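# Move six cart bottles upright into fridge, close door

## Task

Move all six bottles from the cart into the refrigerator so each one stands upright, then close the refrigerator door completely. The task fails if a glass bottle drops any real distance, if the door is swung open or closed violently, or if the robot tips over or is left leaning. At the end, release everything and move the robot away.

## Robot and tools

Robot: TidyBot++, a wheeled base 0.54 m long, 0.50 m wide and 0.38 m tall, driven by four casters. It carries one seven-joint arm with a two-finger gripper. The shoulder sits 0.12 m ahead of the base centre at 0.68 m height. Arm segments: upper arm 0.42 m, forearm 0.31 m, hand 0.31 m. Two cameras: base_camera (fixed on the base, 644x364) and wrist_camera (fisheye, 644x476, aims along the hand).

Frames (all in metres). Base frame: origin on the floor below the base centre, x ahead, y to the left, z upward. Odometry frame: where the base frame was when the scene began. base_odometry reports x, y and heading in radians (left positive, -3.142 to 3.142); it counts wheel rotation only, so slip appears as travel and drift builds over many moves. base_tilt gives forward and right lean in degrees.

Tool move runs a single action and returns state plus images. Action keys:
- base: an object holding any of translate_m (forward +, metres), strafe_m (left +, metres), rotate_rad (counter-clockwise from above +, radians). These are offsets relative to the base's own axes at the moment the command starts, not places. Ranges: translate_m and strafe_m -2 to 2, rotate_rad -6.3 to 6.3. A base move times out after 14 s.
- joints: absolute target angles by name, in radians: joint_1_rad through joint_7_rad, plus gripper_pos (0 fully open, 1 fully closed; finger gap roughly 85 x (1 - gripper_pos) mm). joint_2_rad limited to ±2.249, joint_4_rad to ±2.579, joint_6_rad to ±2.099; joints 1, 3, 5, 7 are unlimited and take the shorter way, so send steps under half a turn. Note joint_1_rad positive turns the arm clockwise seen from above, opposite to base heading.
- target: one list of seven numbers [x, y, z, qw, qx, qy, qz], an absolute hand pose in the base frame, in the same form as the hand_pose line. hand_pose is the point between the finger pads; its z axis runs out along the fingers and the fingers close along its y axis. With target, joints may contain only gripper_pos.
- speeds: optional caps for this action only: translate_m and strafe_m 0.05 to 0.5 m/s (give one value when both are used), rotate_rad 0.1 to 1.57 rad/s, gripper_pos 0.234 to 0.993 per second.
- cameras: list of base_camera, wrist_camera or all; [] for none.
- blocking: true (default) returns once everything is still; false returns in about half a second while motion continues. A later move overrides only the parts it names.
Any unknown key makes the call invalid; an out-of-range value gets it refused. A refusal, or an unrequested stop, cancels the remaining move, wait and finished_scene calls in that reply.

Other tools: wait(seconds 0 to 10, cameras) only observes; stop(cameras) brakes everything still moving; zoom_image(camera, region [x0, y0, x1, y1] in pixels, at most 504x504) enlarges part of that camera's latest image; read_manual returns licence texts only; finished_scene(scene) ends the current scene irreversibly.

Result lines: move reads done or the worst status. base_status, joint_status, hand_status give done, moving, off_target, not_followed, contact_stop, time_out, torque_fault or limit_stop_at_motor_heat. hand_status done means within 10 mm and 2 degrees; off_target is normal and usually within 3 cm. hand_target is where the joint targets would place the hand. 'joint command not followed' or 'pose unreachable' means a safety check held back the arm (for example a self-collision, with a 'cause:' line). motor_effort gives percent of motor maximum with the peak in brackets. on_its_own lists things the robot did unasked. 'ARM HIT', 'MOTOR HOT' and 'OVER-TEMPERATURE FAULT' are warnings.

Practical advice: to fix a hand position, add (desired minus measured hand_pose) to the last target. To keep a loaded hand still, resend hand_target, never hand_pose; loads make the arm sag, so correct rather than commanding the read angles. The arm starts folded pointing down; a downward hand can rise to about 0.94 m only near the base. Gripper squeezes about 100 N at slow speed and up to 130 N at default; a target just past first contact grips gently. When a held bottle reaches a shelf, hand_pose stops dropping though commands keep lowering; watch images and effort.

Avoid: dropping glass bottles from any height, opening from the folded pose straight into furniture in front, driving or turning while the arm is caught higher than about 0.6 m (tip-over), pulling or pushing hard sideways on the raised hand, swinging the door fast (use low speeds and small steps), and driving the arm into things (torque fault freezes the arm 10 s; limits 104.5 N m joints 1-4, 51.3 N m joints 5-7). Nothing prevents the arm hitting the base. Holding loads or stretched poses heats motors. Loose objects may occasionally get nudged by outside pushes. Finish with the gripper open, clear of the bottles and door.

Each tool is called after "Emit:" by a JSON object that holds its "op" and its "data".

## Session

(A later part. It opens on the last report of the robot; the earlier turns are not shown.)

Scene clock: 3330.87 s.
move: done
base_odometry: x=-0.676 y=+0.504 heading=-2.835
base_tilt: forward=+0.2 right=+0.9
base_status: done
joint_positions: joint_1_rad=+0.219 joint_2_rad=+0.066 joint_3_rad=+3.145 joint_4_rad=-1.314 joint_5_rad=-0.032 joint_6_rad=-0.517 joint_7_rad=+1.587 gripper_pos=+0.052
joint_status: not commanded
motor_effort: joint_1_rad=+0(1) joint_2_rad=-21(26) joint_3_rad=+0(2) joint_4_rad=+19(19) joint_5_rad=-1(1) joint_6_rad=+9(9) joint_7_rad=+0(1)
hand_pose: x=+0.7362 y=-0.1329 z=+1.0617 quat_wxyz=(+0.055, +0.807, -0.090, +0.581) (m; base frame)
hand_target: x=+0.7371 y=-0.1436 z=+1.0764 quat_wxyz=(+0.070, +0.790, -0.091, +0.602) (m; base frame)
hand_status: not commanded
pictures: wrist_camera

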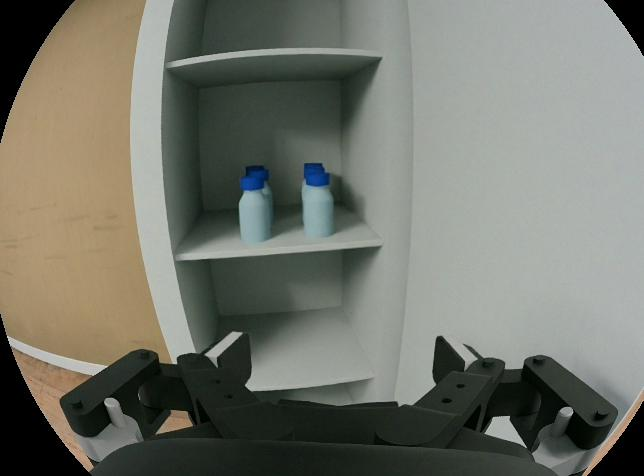

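Emit:
{"op": "move", "data": {"base": {"translate_m": -0.0116, "strafe_m": -0.7788, "rotate_rad": 1.505}, "joints": {"joint_1_rad": 0.0, "joint_2_rad": -0.21, "joint_4_rad": -2.25, "joint_6_rad": 0.48, "gripper_pos": 1.0}, "speeds": {"rotate_rad": 1.2}, "cameras": ["wrist_camera"]}}

Scene clock: 3375.87 s.
move: done
base_odometry: x=-0.901 y=+1.250 heading=-1.329
base_tilt: forward=+0.2 right=+1.0
base_status: done
joint_positions: joint_1_rad=+0.010 joint_2_rad=-0.202 joint_3_rad=+3.145 joint_4_rad=-2.224 joint_5_rad=-0.032 joint_6_rad=+0.408 joint_7_rad=+1.587 gripper_pos=+1.000
joint_status: all done
motor_effort: joint_1_rad=+0(3) joint_2_rad=-12(22) joint_3_rad=+0(3) joint_4_rad=+17(19) joint_5_rad=+0(1) joint_6_rad=+9(10) joint_7_rad=+0(1)
hand_pose: x=+0.6285 y=-0.0091 z=+0.9432 quat_wxyz=(+0.004, +0.722, -0.014, +0.691) (m; base frame)
hand_target: x=+0.6230 y=+0.0011 z=+0.9545 quat_wxyz=(+0.000, +0.703, +0.000, +0.711) (m; base frame)
hand_status: not commanded
pictures: wrist_camera

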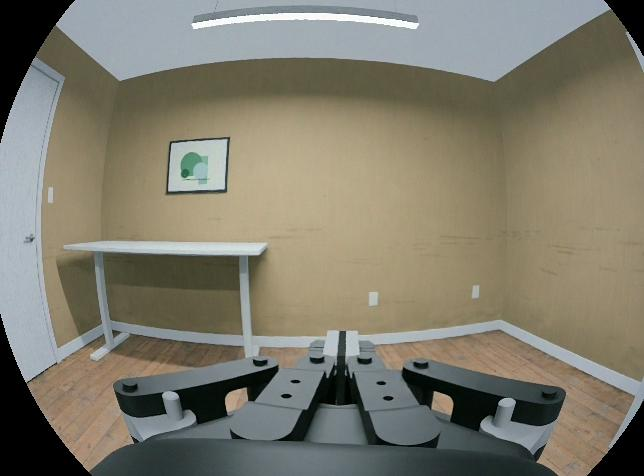

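Emit:
{"op": "move", "data": {"base": {"translate_m": -0.4353, "strafe_m": -0.3036, "rotate_rad": -0.32}, "cameras": ["wrist_camera", "base_camera"]}}

Scene clock: 3395.30 s.
move: done
base_odometry: x=-1.300 y=+1.600 heading=-1.649
base_tilt: forward=+0.2 right=+0.9
base_status: done
joint_positions: joint_1_rad=+0.003 joint_2_rad=-0.207 joint_3_rad=+3.145 joint_4_rad=-2.226 joint_5_rad=-0.032 joint_6_rad=+0.411 joint_7_rad=+1.587 gripper_pos=+1.000
joint_status: not commanded
motor_effort: joint_1_rad=+0(2) joint_2_rad=-12(14) joint_3_rad=+0(3) joint_4_rad=+18(18) joint_5_rad=+0(1) joint_6_rad=+9(10) joint_7_rad=+0(1)
hand_pose: x=+0.6269 y=-0.0060 z=+0.9460 quat_wxyz=(+0.002, +0.720, -0.012, +0.694) (m; base frame)
hand_target: x=+0.6230 y=+0.0011 z=+0.9545 quat_wxyz=(+0.000, +0.703, +0.000, +0.711) (m; base frame)
hand_status: not commanded
pictures: base_camera, wrist_camera

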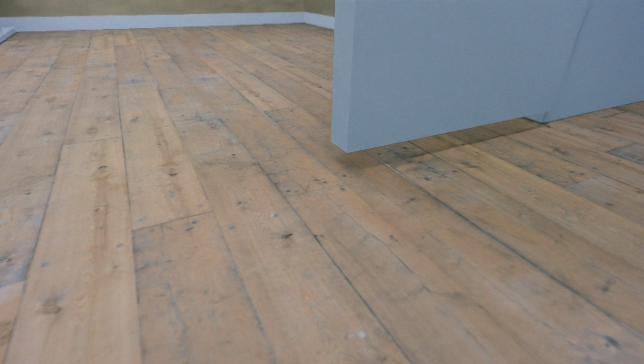

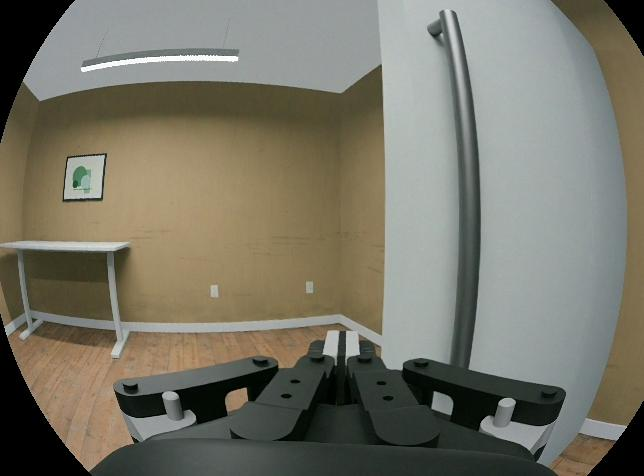

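Emit:
{"op": "zoom_image", "data": {"camera": "wrist_camera", "region": [370, 180, 570, 330]}}

Emit:
{"op": "zoom_image", "data": {"camera": "base_camera", "region": [320, 80, 640, 180]}}

Scaled by 2.520.

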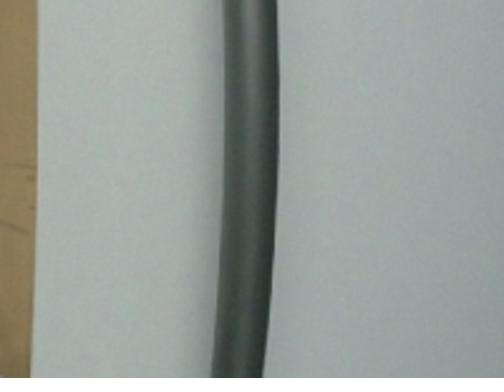

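Scaled by 1.575.

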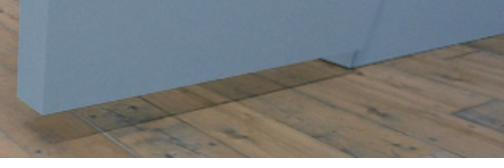

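Emit:
{"op": "move", "data": {"base": {"translate_m": 0.0303, "strafe_m": -0.6676, "rotate_rad": 0.425}, "cameras": ["wrist_camera", "base_camera"]}}

Scene clock: 3530.13 s.
move: done
base_odometry: x=-1.968 y=+1.621 heading=-1.223
base_tilt: forward=+0.2 right=+0.9
base_status: done
joint_positions: joint_1_rad=+0.000 joint_2_rad=-0.207 joint_3_rad=+3.144 joint_4_rad=-2.226 joint_5_rad=-0.032 joint_6_rad=+0.411 joint_7_rad=+1.587 gripper_pos=+1.000
joint_status: not commanded
motor_effort: joint_1_rad=+0(2) joint_2_rad=-12(12) joint_3_rad=-1(2) joint_4_rad=+17(18) joint_5_rad=-1(1) joint_6_rad=+9(10) joint_7_rad=+0(1)
hand_pose: x=+0.6269 y=-0.0038 z=+0.9462 quat_wxyz=(+0.001, +0.720, -0.010, +0.694) (m; base frame)
hand_target: x=+0.6230 y=+0.0011 z=+0.9545 quat_wxyz=(+0.000, +0.703, +0.000, +0.711) (m; base frame)
hand_status: not commanded
pictures: base_camera, wrist_camera

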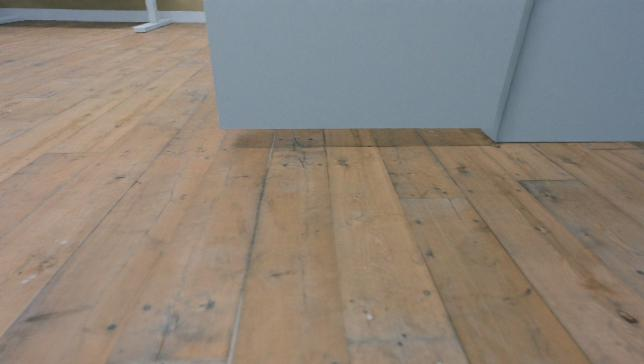

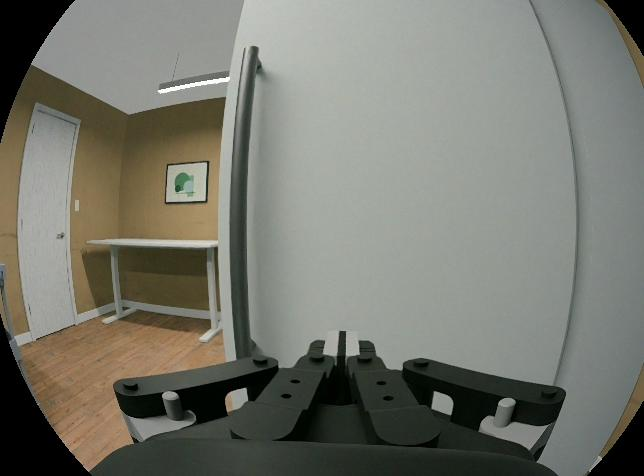

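Emit:
{"op": "move", "data": {"base": {"translate_m": 0.335}, "speeds": {"translate_m": 0.3}, "cameras": ["wrist_camera"]}}

Scene clock: 3588.93 s.
move: done
base_odometry: x=-1.854 y=+1.306 heading=-1.223
base_tilt: forward=+0.3 right=+0.8
base_status: done
joint_positions: joint_1_rad=+0.000 joint_2_rad=-0.209 joint_3_rad=+3.144 joint_4_rad=-2.226 joint_5_rad=-0.032 joint_6_rad=+0.413 joint_7_rad=+1.587 gripper_pos=+1.000
joint_status: not commanded
motor_effort: joint_1_rad=+0(1) joint_2_rad=-11(14) joint_3_rad=-1(1) joint_4_rad=+17(18) joint_5_rad=+0(1) joint_6_rad=+9(10) joint_7_rad=+0(1)
hand_pose: x=+0.6264 y=-0.0038 z=+0.9469 quat_wxyz=(+0.001, +0.719, -0.010, +0.695) (m; base frame)
hand_target: x=+0.6230 y=+0.0011 z=+0.9545 quat_wxyz=(+0.000, +0.703, +0.000, +0.711) (m; base frame)
hand_status: not commanded
pictures: wrist_camera

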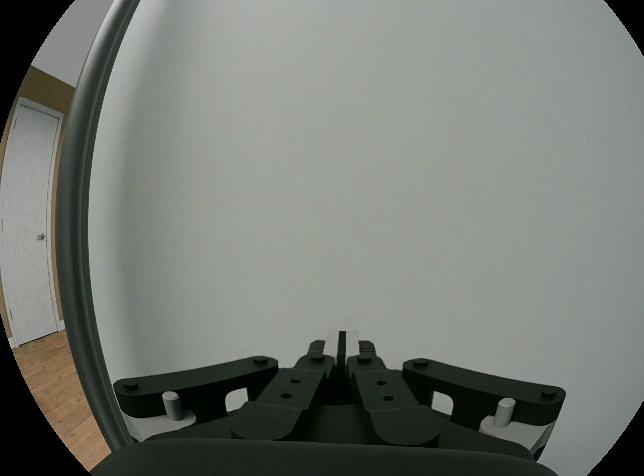

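Emit:
{"op": "move", "data": {"base": {"translate_m": 0.3005, "strafe_m": 0.2798, "rotate_rad": -0.5}, "speeds": {"translate_m": 0.22, "rotate_rad": 0.24}, "cameras": ["wrist_camera", "base_camera"]}}

Scene clock: 3598.93 s.
move: done
base_odometry: x=-1.488 y=+1.119 heading=-1.723
base_tilt: forward=+0.2 right=+0.9
base_status: done
joint_positions: joint_1_rad=+0.000 joint_2_rad=-0.223 joint_3_rad=+3.144 joint_4_rad=-2.243 joint_5_rad=-0.032 joint_6_rad=+0.417 joint_7_rad=+1.587 gripper_pos=+1.000
joint_status: not commanded
motor_effort: joint_1_rad=+0(3) joint_2_rad=-11(12) joint_3_rad=+0(3) joint_4_rad=+17(23) joint_5_rad=+0(2) joint_6_rad=+9(10) joint_7_rad=+0(1)
hand_pose: x=+0.6204 y=-0.0035 z=+0.9455 quat_wxyz=(+0.000, +0.718, -0.010, +0.696) (m; base frame)
hand_target: x=+0.6230 y=+0.0011 z=+0.9545 quat_wxyz=(+0.000, +0.703, +0.000, +0.711) (m; base frame)
hand_status: not commanded
pictures: base_camera, wrist_camera

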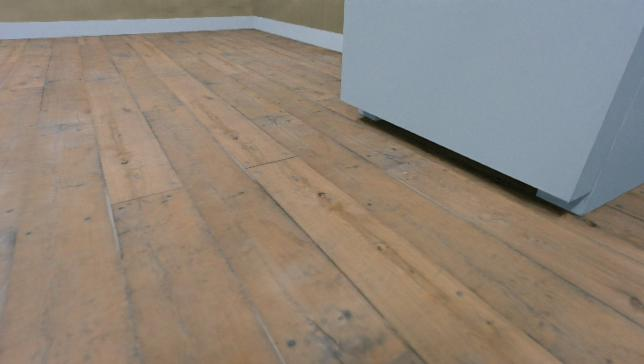

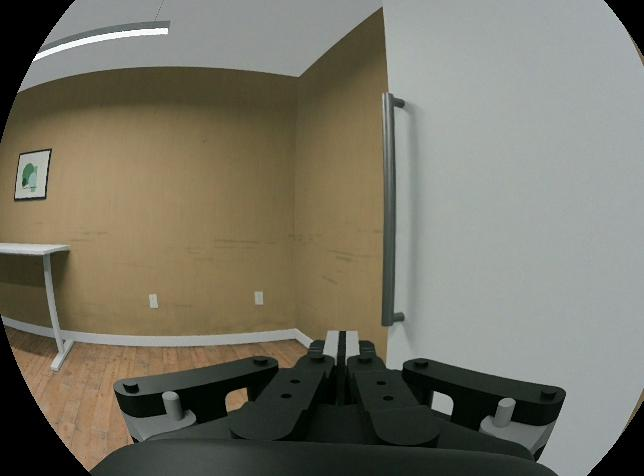

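Emit:
{"op": "wait", "data": {"seconds": 0, "cameras": ["wrist_camera", "base_camera"]}}

Scene clock: 3607.23 s.
base_odometry: x=-1.488 y=+1.119 heading=-1.723
base_tilt: forward=+0.2 right=+0.9
base_status: done
joint_positions: joint_1_rad=+0.000 joint_2_rad=-0.223 joint_3_rad=+3.144 joint_4_rad=-2.243 joint_5_rad=-0.032 joint_6_rad=+0.417 joint_7_rad=+1.587 gripper_pos=+1.000
joint_status: not commanded
motor_effort: joint_1_rad=+0(3) joint_2_rad=-11(12) joint_3_rad=+0(3) joint_4_rad=+17(23) joint_5_rad=+0(2) joint_6_rad=+9(10) joint_7_rad=+0(1)
hand_pose: x=+0.6204 y=-0.0035 z=+0.9455 quat_wxyz=(+0.000, +0.718, -0.010, +0.696) (m; base frame)
hand_target: x=+0.6230 y=+0.0011 z=+0.9545 quat_wxyz=(+0.000, +0.703, +0.000, +0.711) (m; base frame)
hand_status: not commanded
pictures: base_camera, wrist_camera

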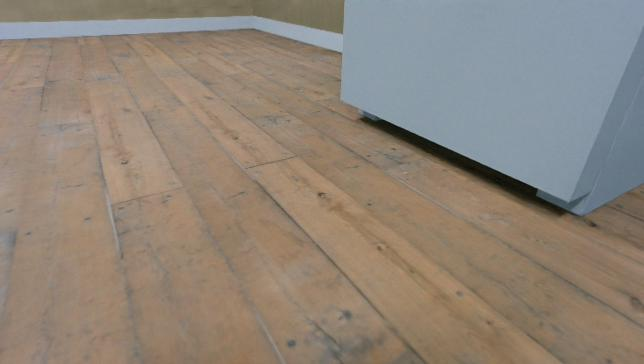

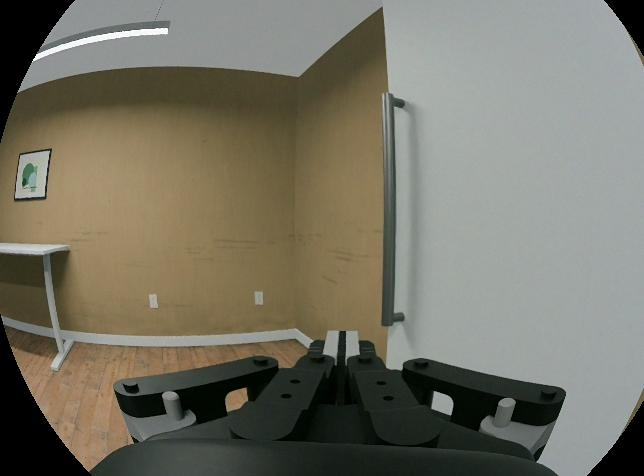

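Emit:
{"op": "zoom_image", "data": {"camera": "base_camera", "region": [324, 20, 644, 230]}}

Emit:
{"op": "zoom_image", "data": {"camera": "wrist_camera", "region": [350, 60, 450, 360]}}

Scaled by 1.575.

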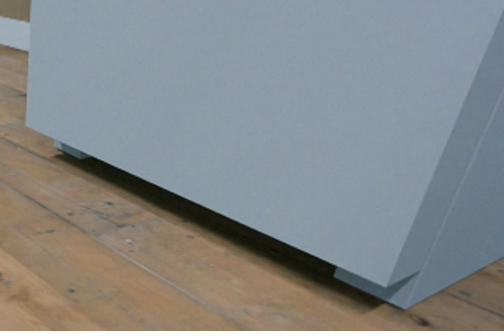

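Scaled by 1.680.

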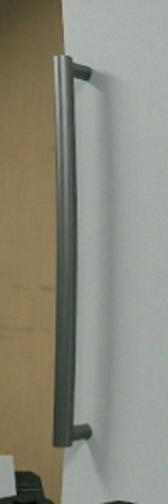

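Emit:
{"op": "move", "data": {"base": {"translate_m": 0.7034, "strafe_m": 0.5986, "rotate_rad": -1.119}, "speeds": {"rotate_rad": 0.8}, "cameras": ["wrist_camera", "base_camera"]}}

Scene clock: 3669.30 s.
move: done
base_odometry: x=-1.004 y=+0.332 heading=-2.843
base_tilt: forward=+0.3 right=+0.9
base_status: done
joint_positions: joint_1_rad=+0.000 joint_2_rad=-0.223 joint_3_rad=+3.144 joint_4_rad=-2.243 joint_5_rad=-0.032 joint_6_rad=+0.417 joint_7_rad=+1.587 gripper_pos=+1.000
joint_status: not commanded
motor_effort: joint_1_rad=+0(1) joint_2_rad=-11(12) joint_3_rad=-1(2) joint_4_rad=+18(18) joint_5_rad=+0(1) joint_6_rad=+9(10) joint_7_rad=+0(1)
hand_pose: x=+0.6204 y=-0.0035 z=+0.9455 quat_wxyz=(+0.000, +0.718, -0.010, +0.696) (m; base frame)
hand_target: x=+0.6230 y=+0.0011 z=+0.9545 quat_wxyz=(+0.000, +0.703, +0.000, +0.711) (m; base frame)
hand_status: not commanded
pictures: base_camera, wrist_camera

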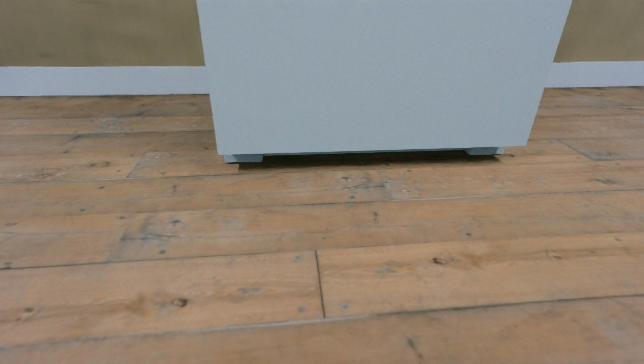

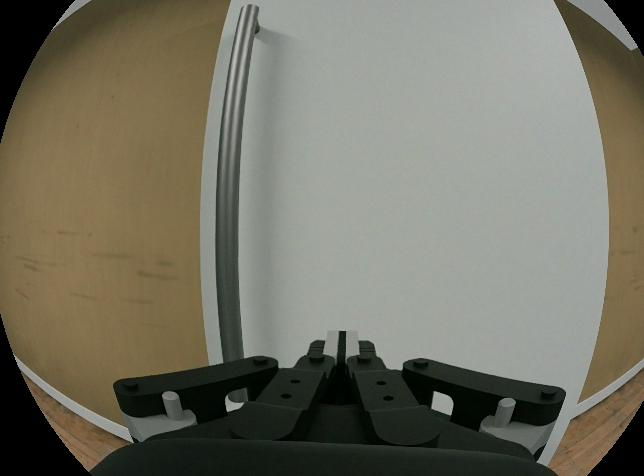

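Emit:
{"op": "zoom_image", "data": {"camera": "base_camera", "region": [190, 80, 380, 190]}}

Emit:
{"op": "zoom_image", "data": {"camera": "base_camera", "region": [380, 80, 570, 190]}}

Scaled by 2.653.

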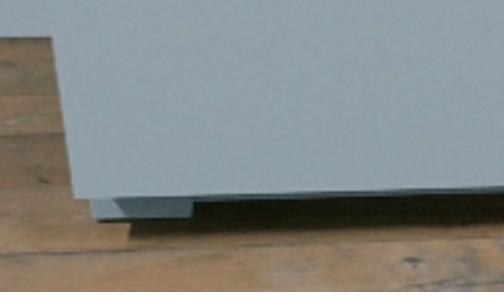

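Scaled by 2.653.

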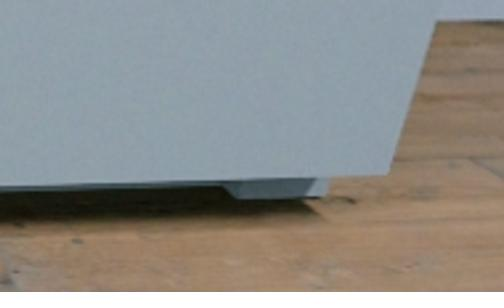

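Emit:
{"op": "zoom_image", "data": {"camera": "base_camera", "region": [210, 138, 290, 170]}}

Emit:
{"op": "zoom_image", "data": {"camera": "base_camera", "region": [280, 134, 360, 166]}}

Emit:
{"op": "zoom_image", "data": {"camera": "base_camera", "region": [350, 132, 430, 164]}}

Emit:
{"op": "zoom_image", "data": {"camera": "base_camera", "region": [440, 130, 540, 170]}}

Scaled by 6.300.

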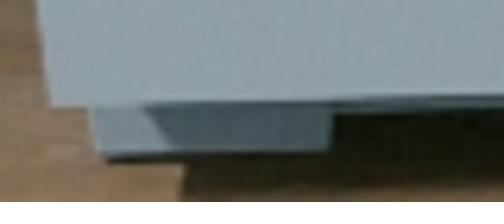

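Scaled by 6.300.

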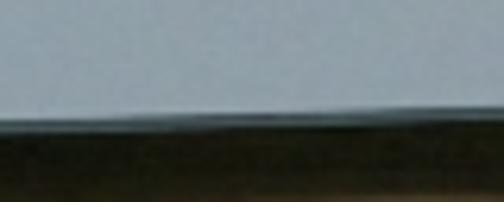

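Scaled by 6.300.

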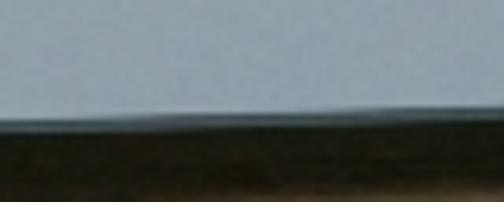

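Scaled by 5.040.

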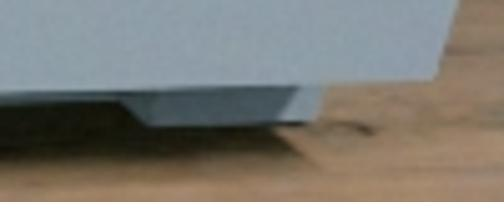

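Emit:
{"op": "move", "data": {"base": {"translate_m": 0.22}, "speeds": {"translate_m": 0.3}, "cameras": ["wrist_camera"]}}

Scene clock: 3720.57 s.
move: done
base_odometry: x=-1.214 y=+0.268 heading=-2.843
base_tilt: forward=+0.3 right=+0.9
base_status: done
joint_positions: joint_1_rad=+0.000 joint_2_rad=-0.220 joint_3_rad=+3.144 joint_4_rad=-2.243 joint_5_rad=-0.032 joint_6_rad=+0.418 joint_7_rad=+1.587 gripper_pos=+1.000
joint_status: not commanded
motor_effort: joint_1_rad=+0(1) joint_2_rad=-11(13) joint_3_rad=-1(1) joint_4_rad=+18(19) joint_5_rad=+0(1) joint_6_rad=+9(10) joint_7_rad=+1(1)
hand_pose: x=+0.6210 y=-0.0035 z=+0.9444 quat_wxyz=(+0.000, +0.719, -0.010, +0.695) (m; base frame)
hand_target: x=+0.6230 y=+0.0011 z=+0.9545 quat_wxyz=(+0.000, +0.703, +0.000, +0.711) (m; base frame)
hand_status: not commanded
pictures: wrist_camera

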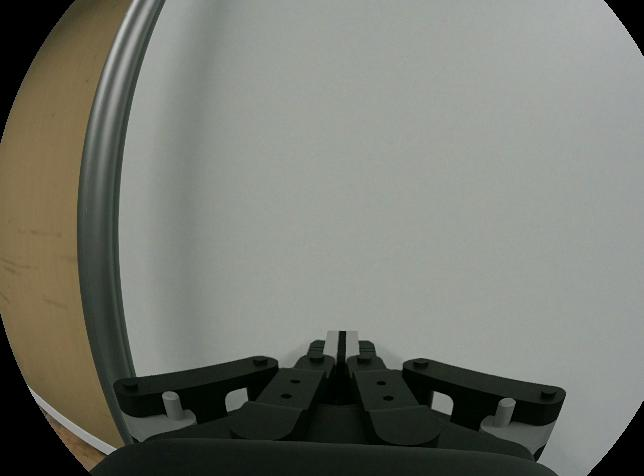

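Emit:
{"op": "move", "data": {"base": {"translate_m": 0.015}, "speeds": {"translate_m": 0.05}, "cameras": []}}

Emit:
{"op": "move", "data": {"base": {"translate_m": 0.01}, "speeds": {"translate_m": 0.05}, "cameras": ["wrist_camera"]}}

Scene clock: 3731.60 s.
move: done
base_odometry: x=-1.228 y=+0.263 heading=-2.843
base_tilt: forward=+0.2 right=+0.8
base_status: done
joint_positions: joint_1_rad=+0.000 joint_2_rad=-0.229 joint_3_rad=+3.144 joint_4_rad=-2.250 joint_5_rad=-0.032 joint_6_rad=+0.418 joint_7_rad=+1.587 gripper_pos=+1.000
joint_status: not commanded
motor_effort: joint_1_rad=+0(1) joint_2_rad=-7(12) joint_3_rad=+0(1) joint_4_rad=+19(24) joint_5_rad=+0(1) joint_6_rad=+9(11) joint_7_rad=+0(1)
hand_pose: x=+0.6177 y=-0.0035 z=+0.9446 quat_wxyz=(+0.000, +0.718, -0.010, +0.695) (m; base frame)
hand_target: x=+0.6230 y=+0.0011 z=+0.9545 quat_wxyz=(+0.000, +0.703, +0.000, +0.711) (m; base frame)
hand_status: not commanded
pictures: none
No camera images: "cameras" was empty.

Scene clock: 3732.17 s.
move: done
base_odometry: x=-1.237 y=+0.260 heading=-2.842
base_tilt: forward=+0.1 right=+0.9
base_status: done
joint_positions: joint_1_rad=+0.000 joint_2_rad=-0.253 joint_3_rad=+3.144 joint_4_rad=-2.271 joint_5_rad=-0.032 joint_6_rad=+0.418 joint_7_rad=+1.587 gripper_pos=+1.000
joint_status: not commanded
motor_effort: joint_1_rad=-1(2) joint_2_rad=-4(7) joint_3_rad=-2(2) joint_4_rad=+23(26) joint_5_rad=+1(1) joint_6_rad=+10(12) joint_7_rad=+0(1)
hand_pose: x=+0.6083 y=-0.0037 z=+0.9444 quat_wxyz=(+0.001, +0.717, -0.010, +0.697) (m; base frame)
hand_target: x=+0.6230 y=+0.0011 z=+0.9545 quat_wxyz=(+0.000, +0.703, +0.000, +0.711) (m; base frame)
hand_status: not commanded
pictures: wrist_camera

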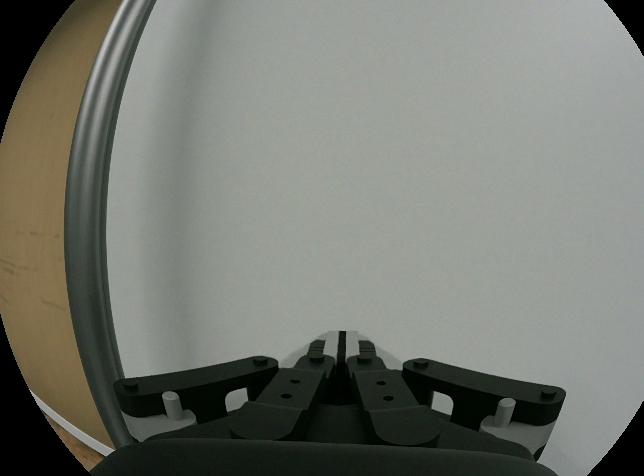

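Emit:
{"op": "move", "data": {"base": {"translate_m": 0.01}, "speeds": {"translate_m": 0.05}, "cameras": []}}

Emit:
{"op": "move", "data": {"base": {"translate_m": -0.45}, "speeds": {"translate_m": 0.35}, "cameras": ["wrist_camera", "base_camera"]}}

Scene clock: 3749.03 s.
move: done
base_odometry: x=-1.247 y=+0.257 heading=-2.842
base_tilt: forward=+0.1 right=+0.8
base_status: done
joint_positions: joint_1_rad=+0.000 joint_2_rad=-0.277 joint_3_rad=+3.144 joint_4_rad=-2.290 joint_5_rad=-0.032 joint_6_rad=+0.418 joint_7_rad=+1.587 gripper_pos=+1.000
joint_status: not commanded
motor_effort: joint_1_rad=-2(3) joint_2_rad=+1(5) joint_3_rad=-3(3) joint_4_rad=+26(30) joint_5_rad=+1(1) joint_6_rad=+11(13) joint_7_rad=+0(1)
hand_pose: x=+0.5992 y=-0.0038 z=+0.9441 quat_wxyz=(+0.001, +0.716, -0.010, +0.698) (m; base frame)
hand_target: x=+0.6230 y=+0.0011 z=+0.9545 quat_wxyz=(+0.000, +0.703, +0.000, +0.711) (m; base frame)
hand_status: not commanded
pictures: none
No camera images: "cameras" was empty.

Scene clock: 3751.47 s.
move: done
base_odometry: x=-0.816 y=+0.390 heading=-2.842
base_tilt: forward=+0.1 right=+0.9
base_status: done
joint_positions: joint_1_rad=+0.000 joint_2_rad=-0.212 joint_3_rad=+3.144 joint_4_rad=-2.246 joint_5_rad=-0.032 joint_6_rad=+0.421 joint_7_rad=+1.587 gripper_pos=+1.000
joint_status: not commanded
motor_effort: joint_1_rad=+0(3) joint_2_rad=-12(14) joint_3_rad=-1(3) joint_4_rad=+17(26) joint_5_rad=+0(1) joint_6_rad=+9(11) joint_7_rad=-1(1)
hand_pose: x=+0.6227 y=-0.0039 z=+0.9394 quat_wxyz=(+0.001, +0.722, -0.010, +0.692) (m; base frame)
hand_target: x=+0.6230 y=+0.0011 z=+0.9545 quat_wxyz=(+0.000, +0.703, +0.000, +0.711) (m; base frame)
hand_status: not commanded
pictures: base_camera, wrist_camera

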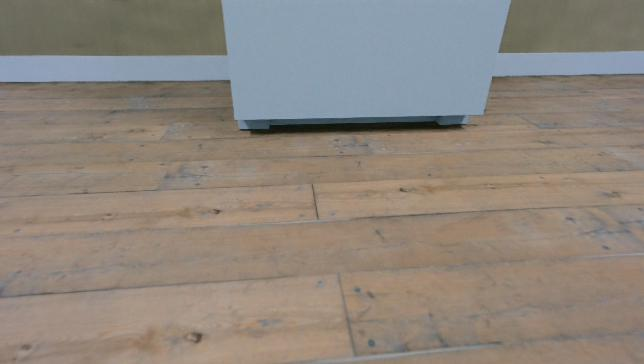

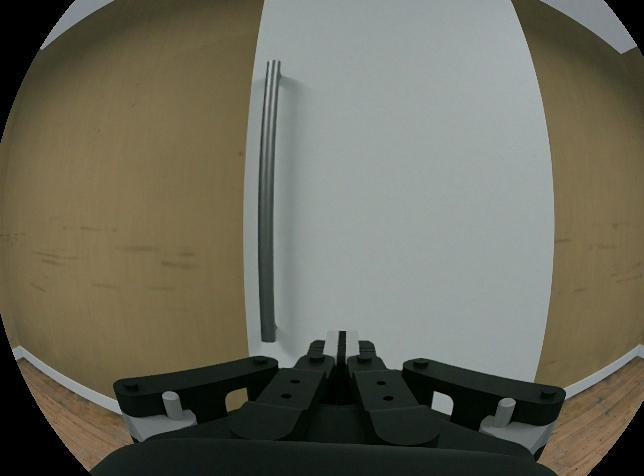

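Emit:
{"op": "finished_scene", "data": {"scene": 1}}

The scene is finished: the task was done.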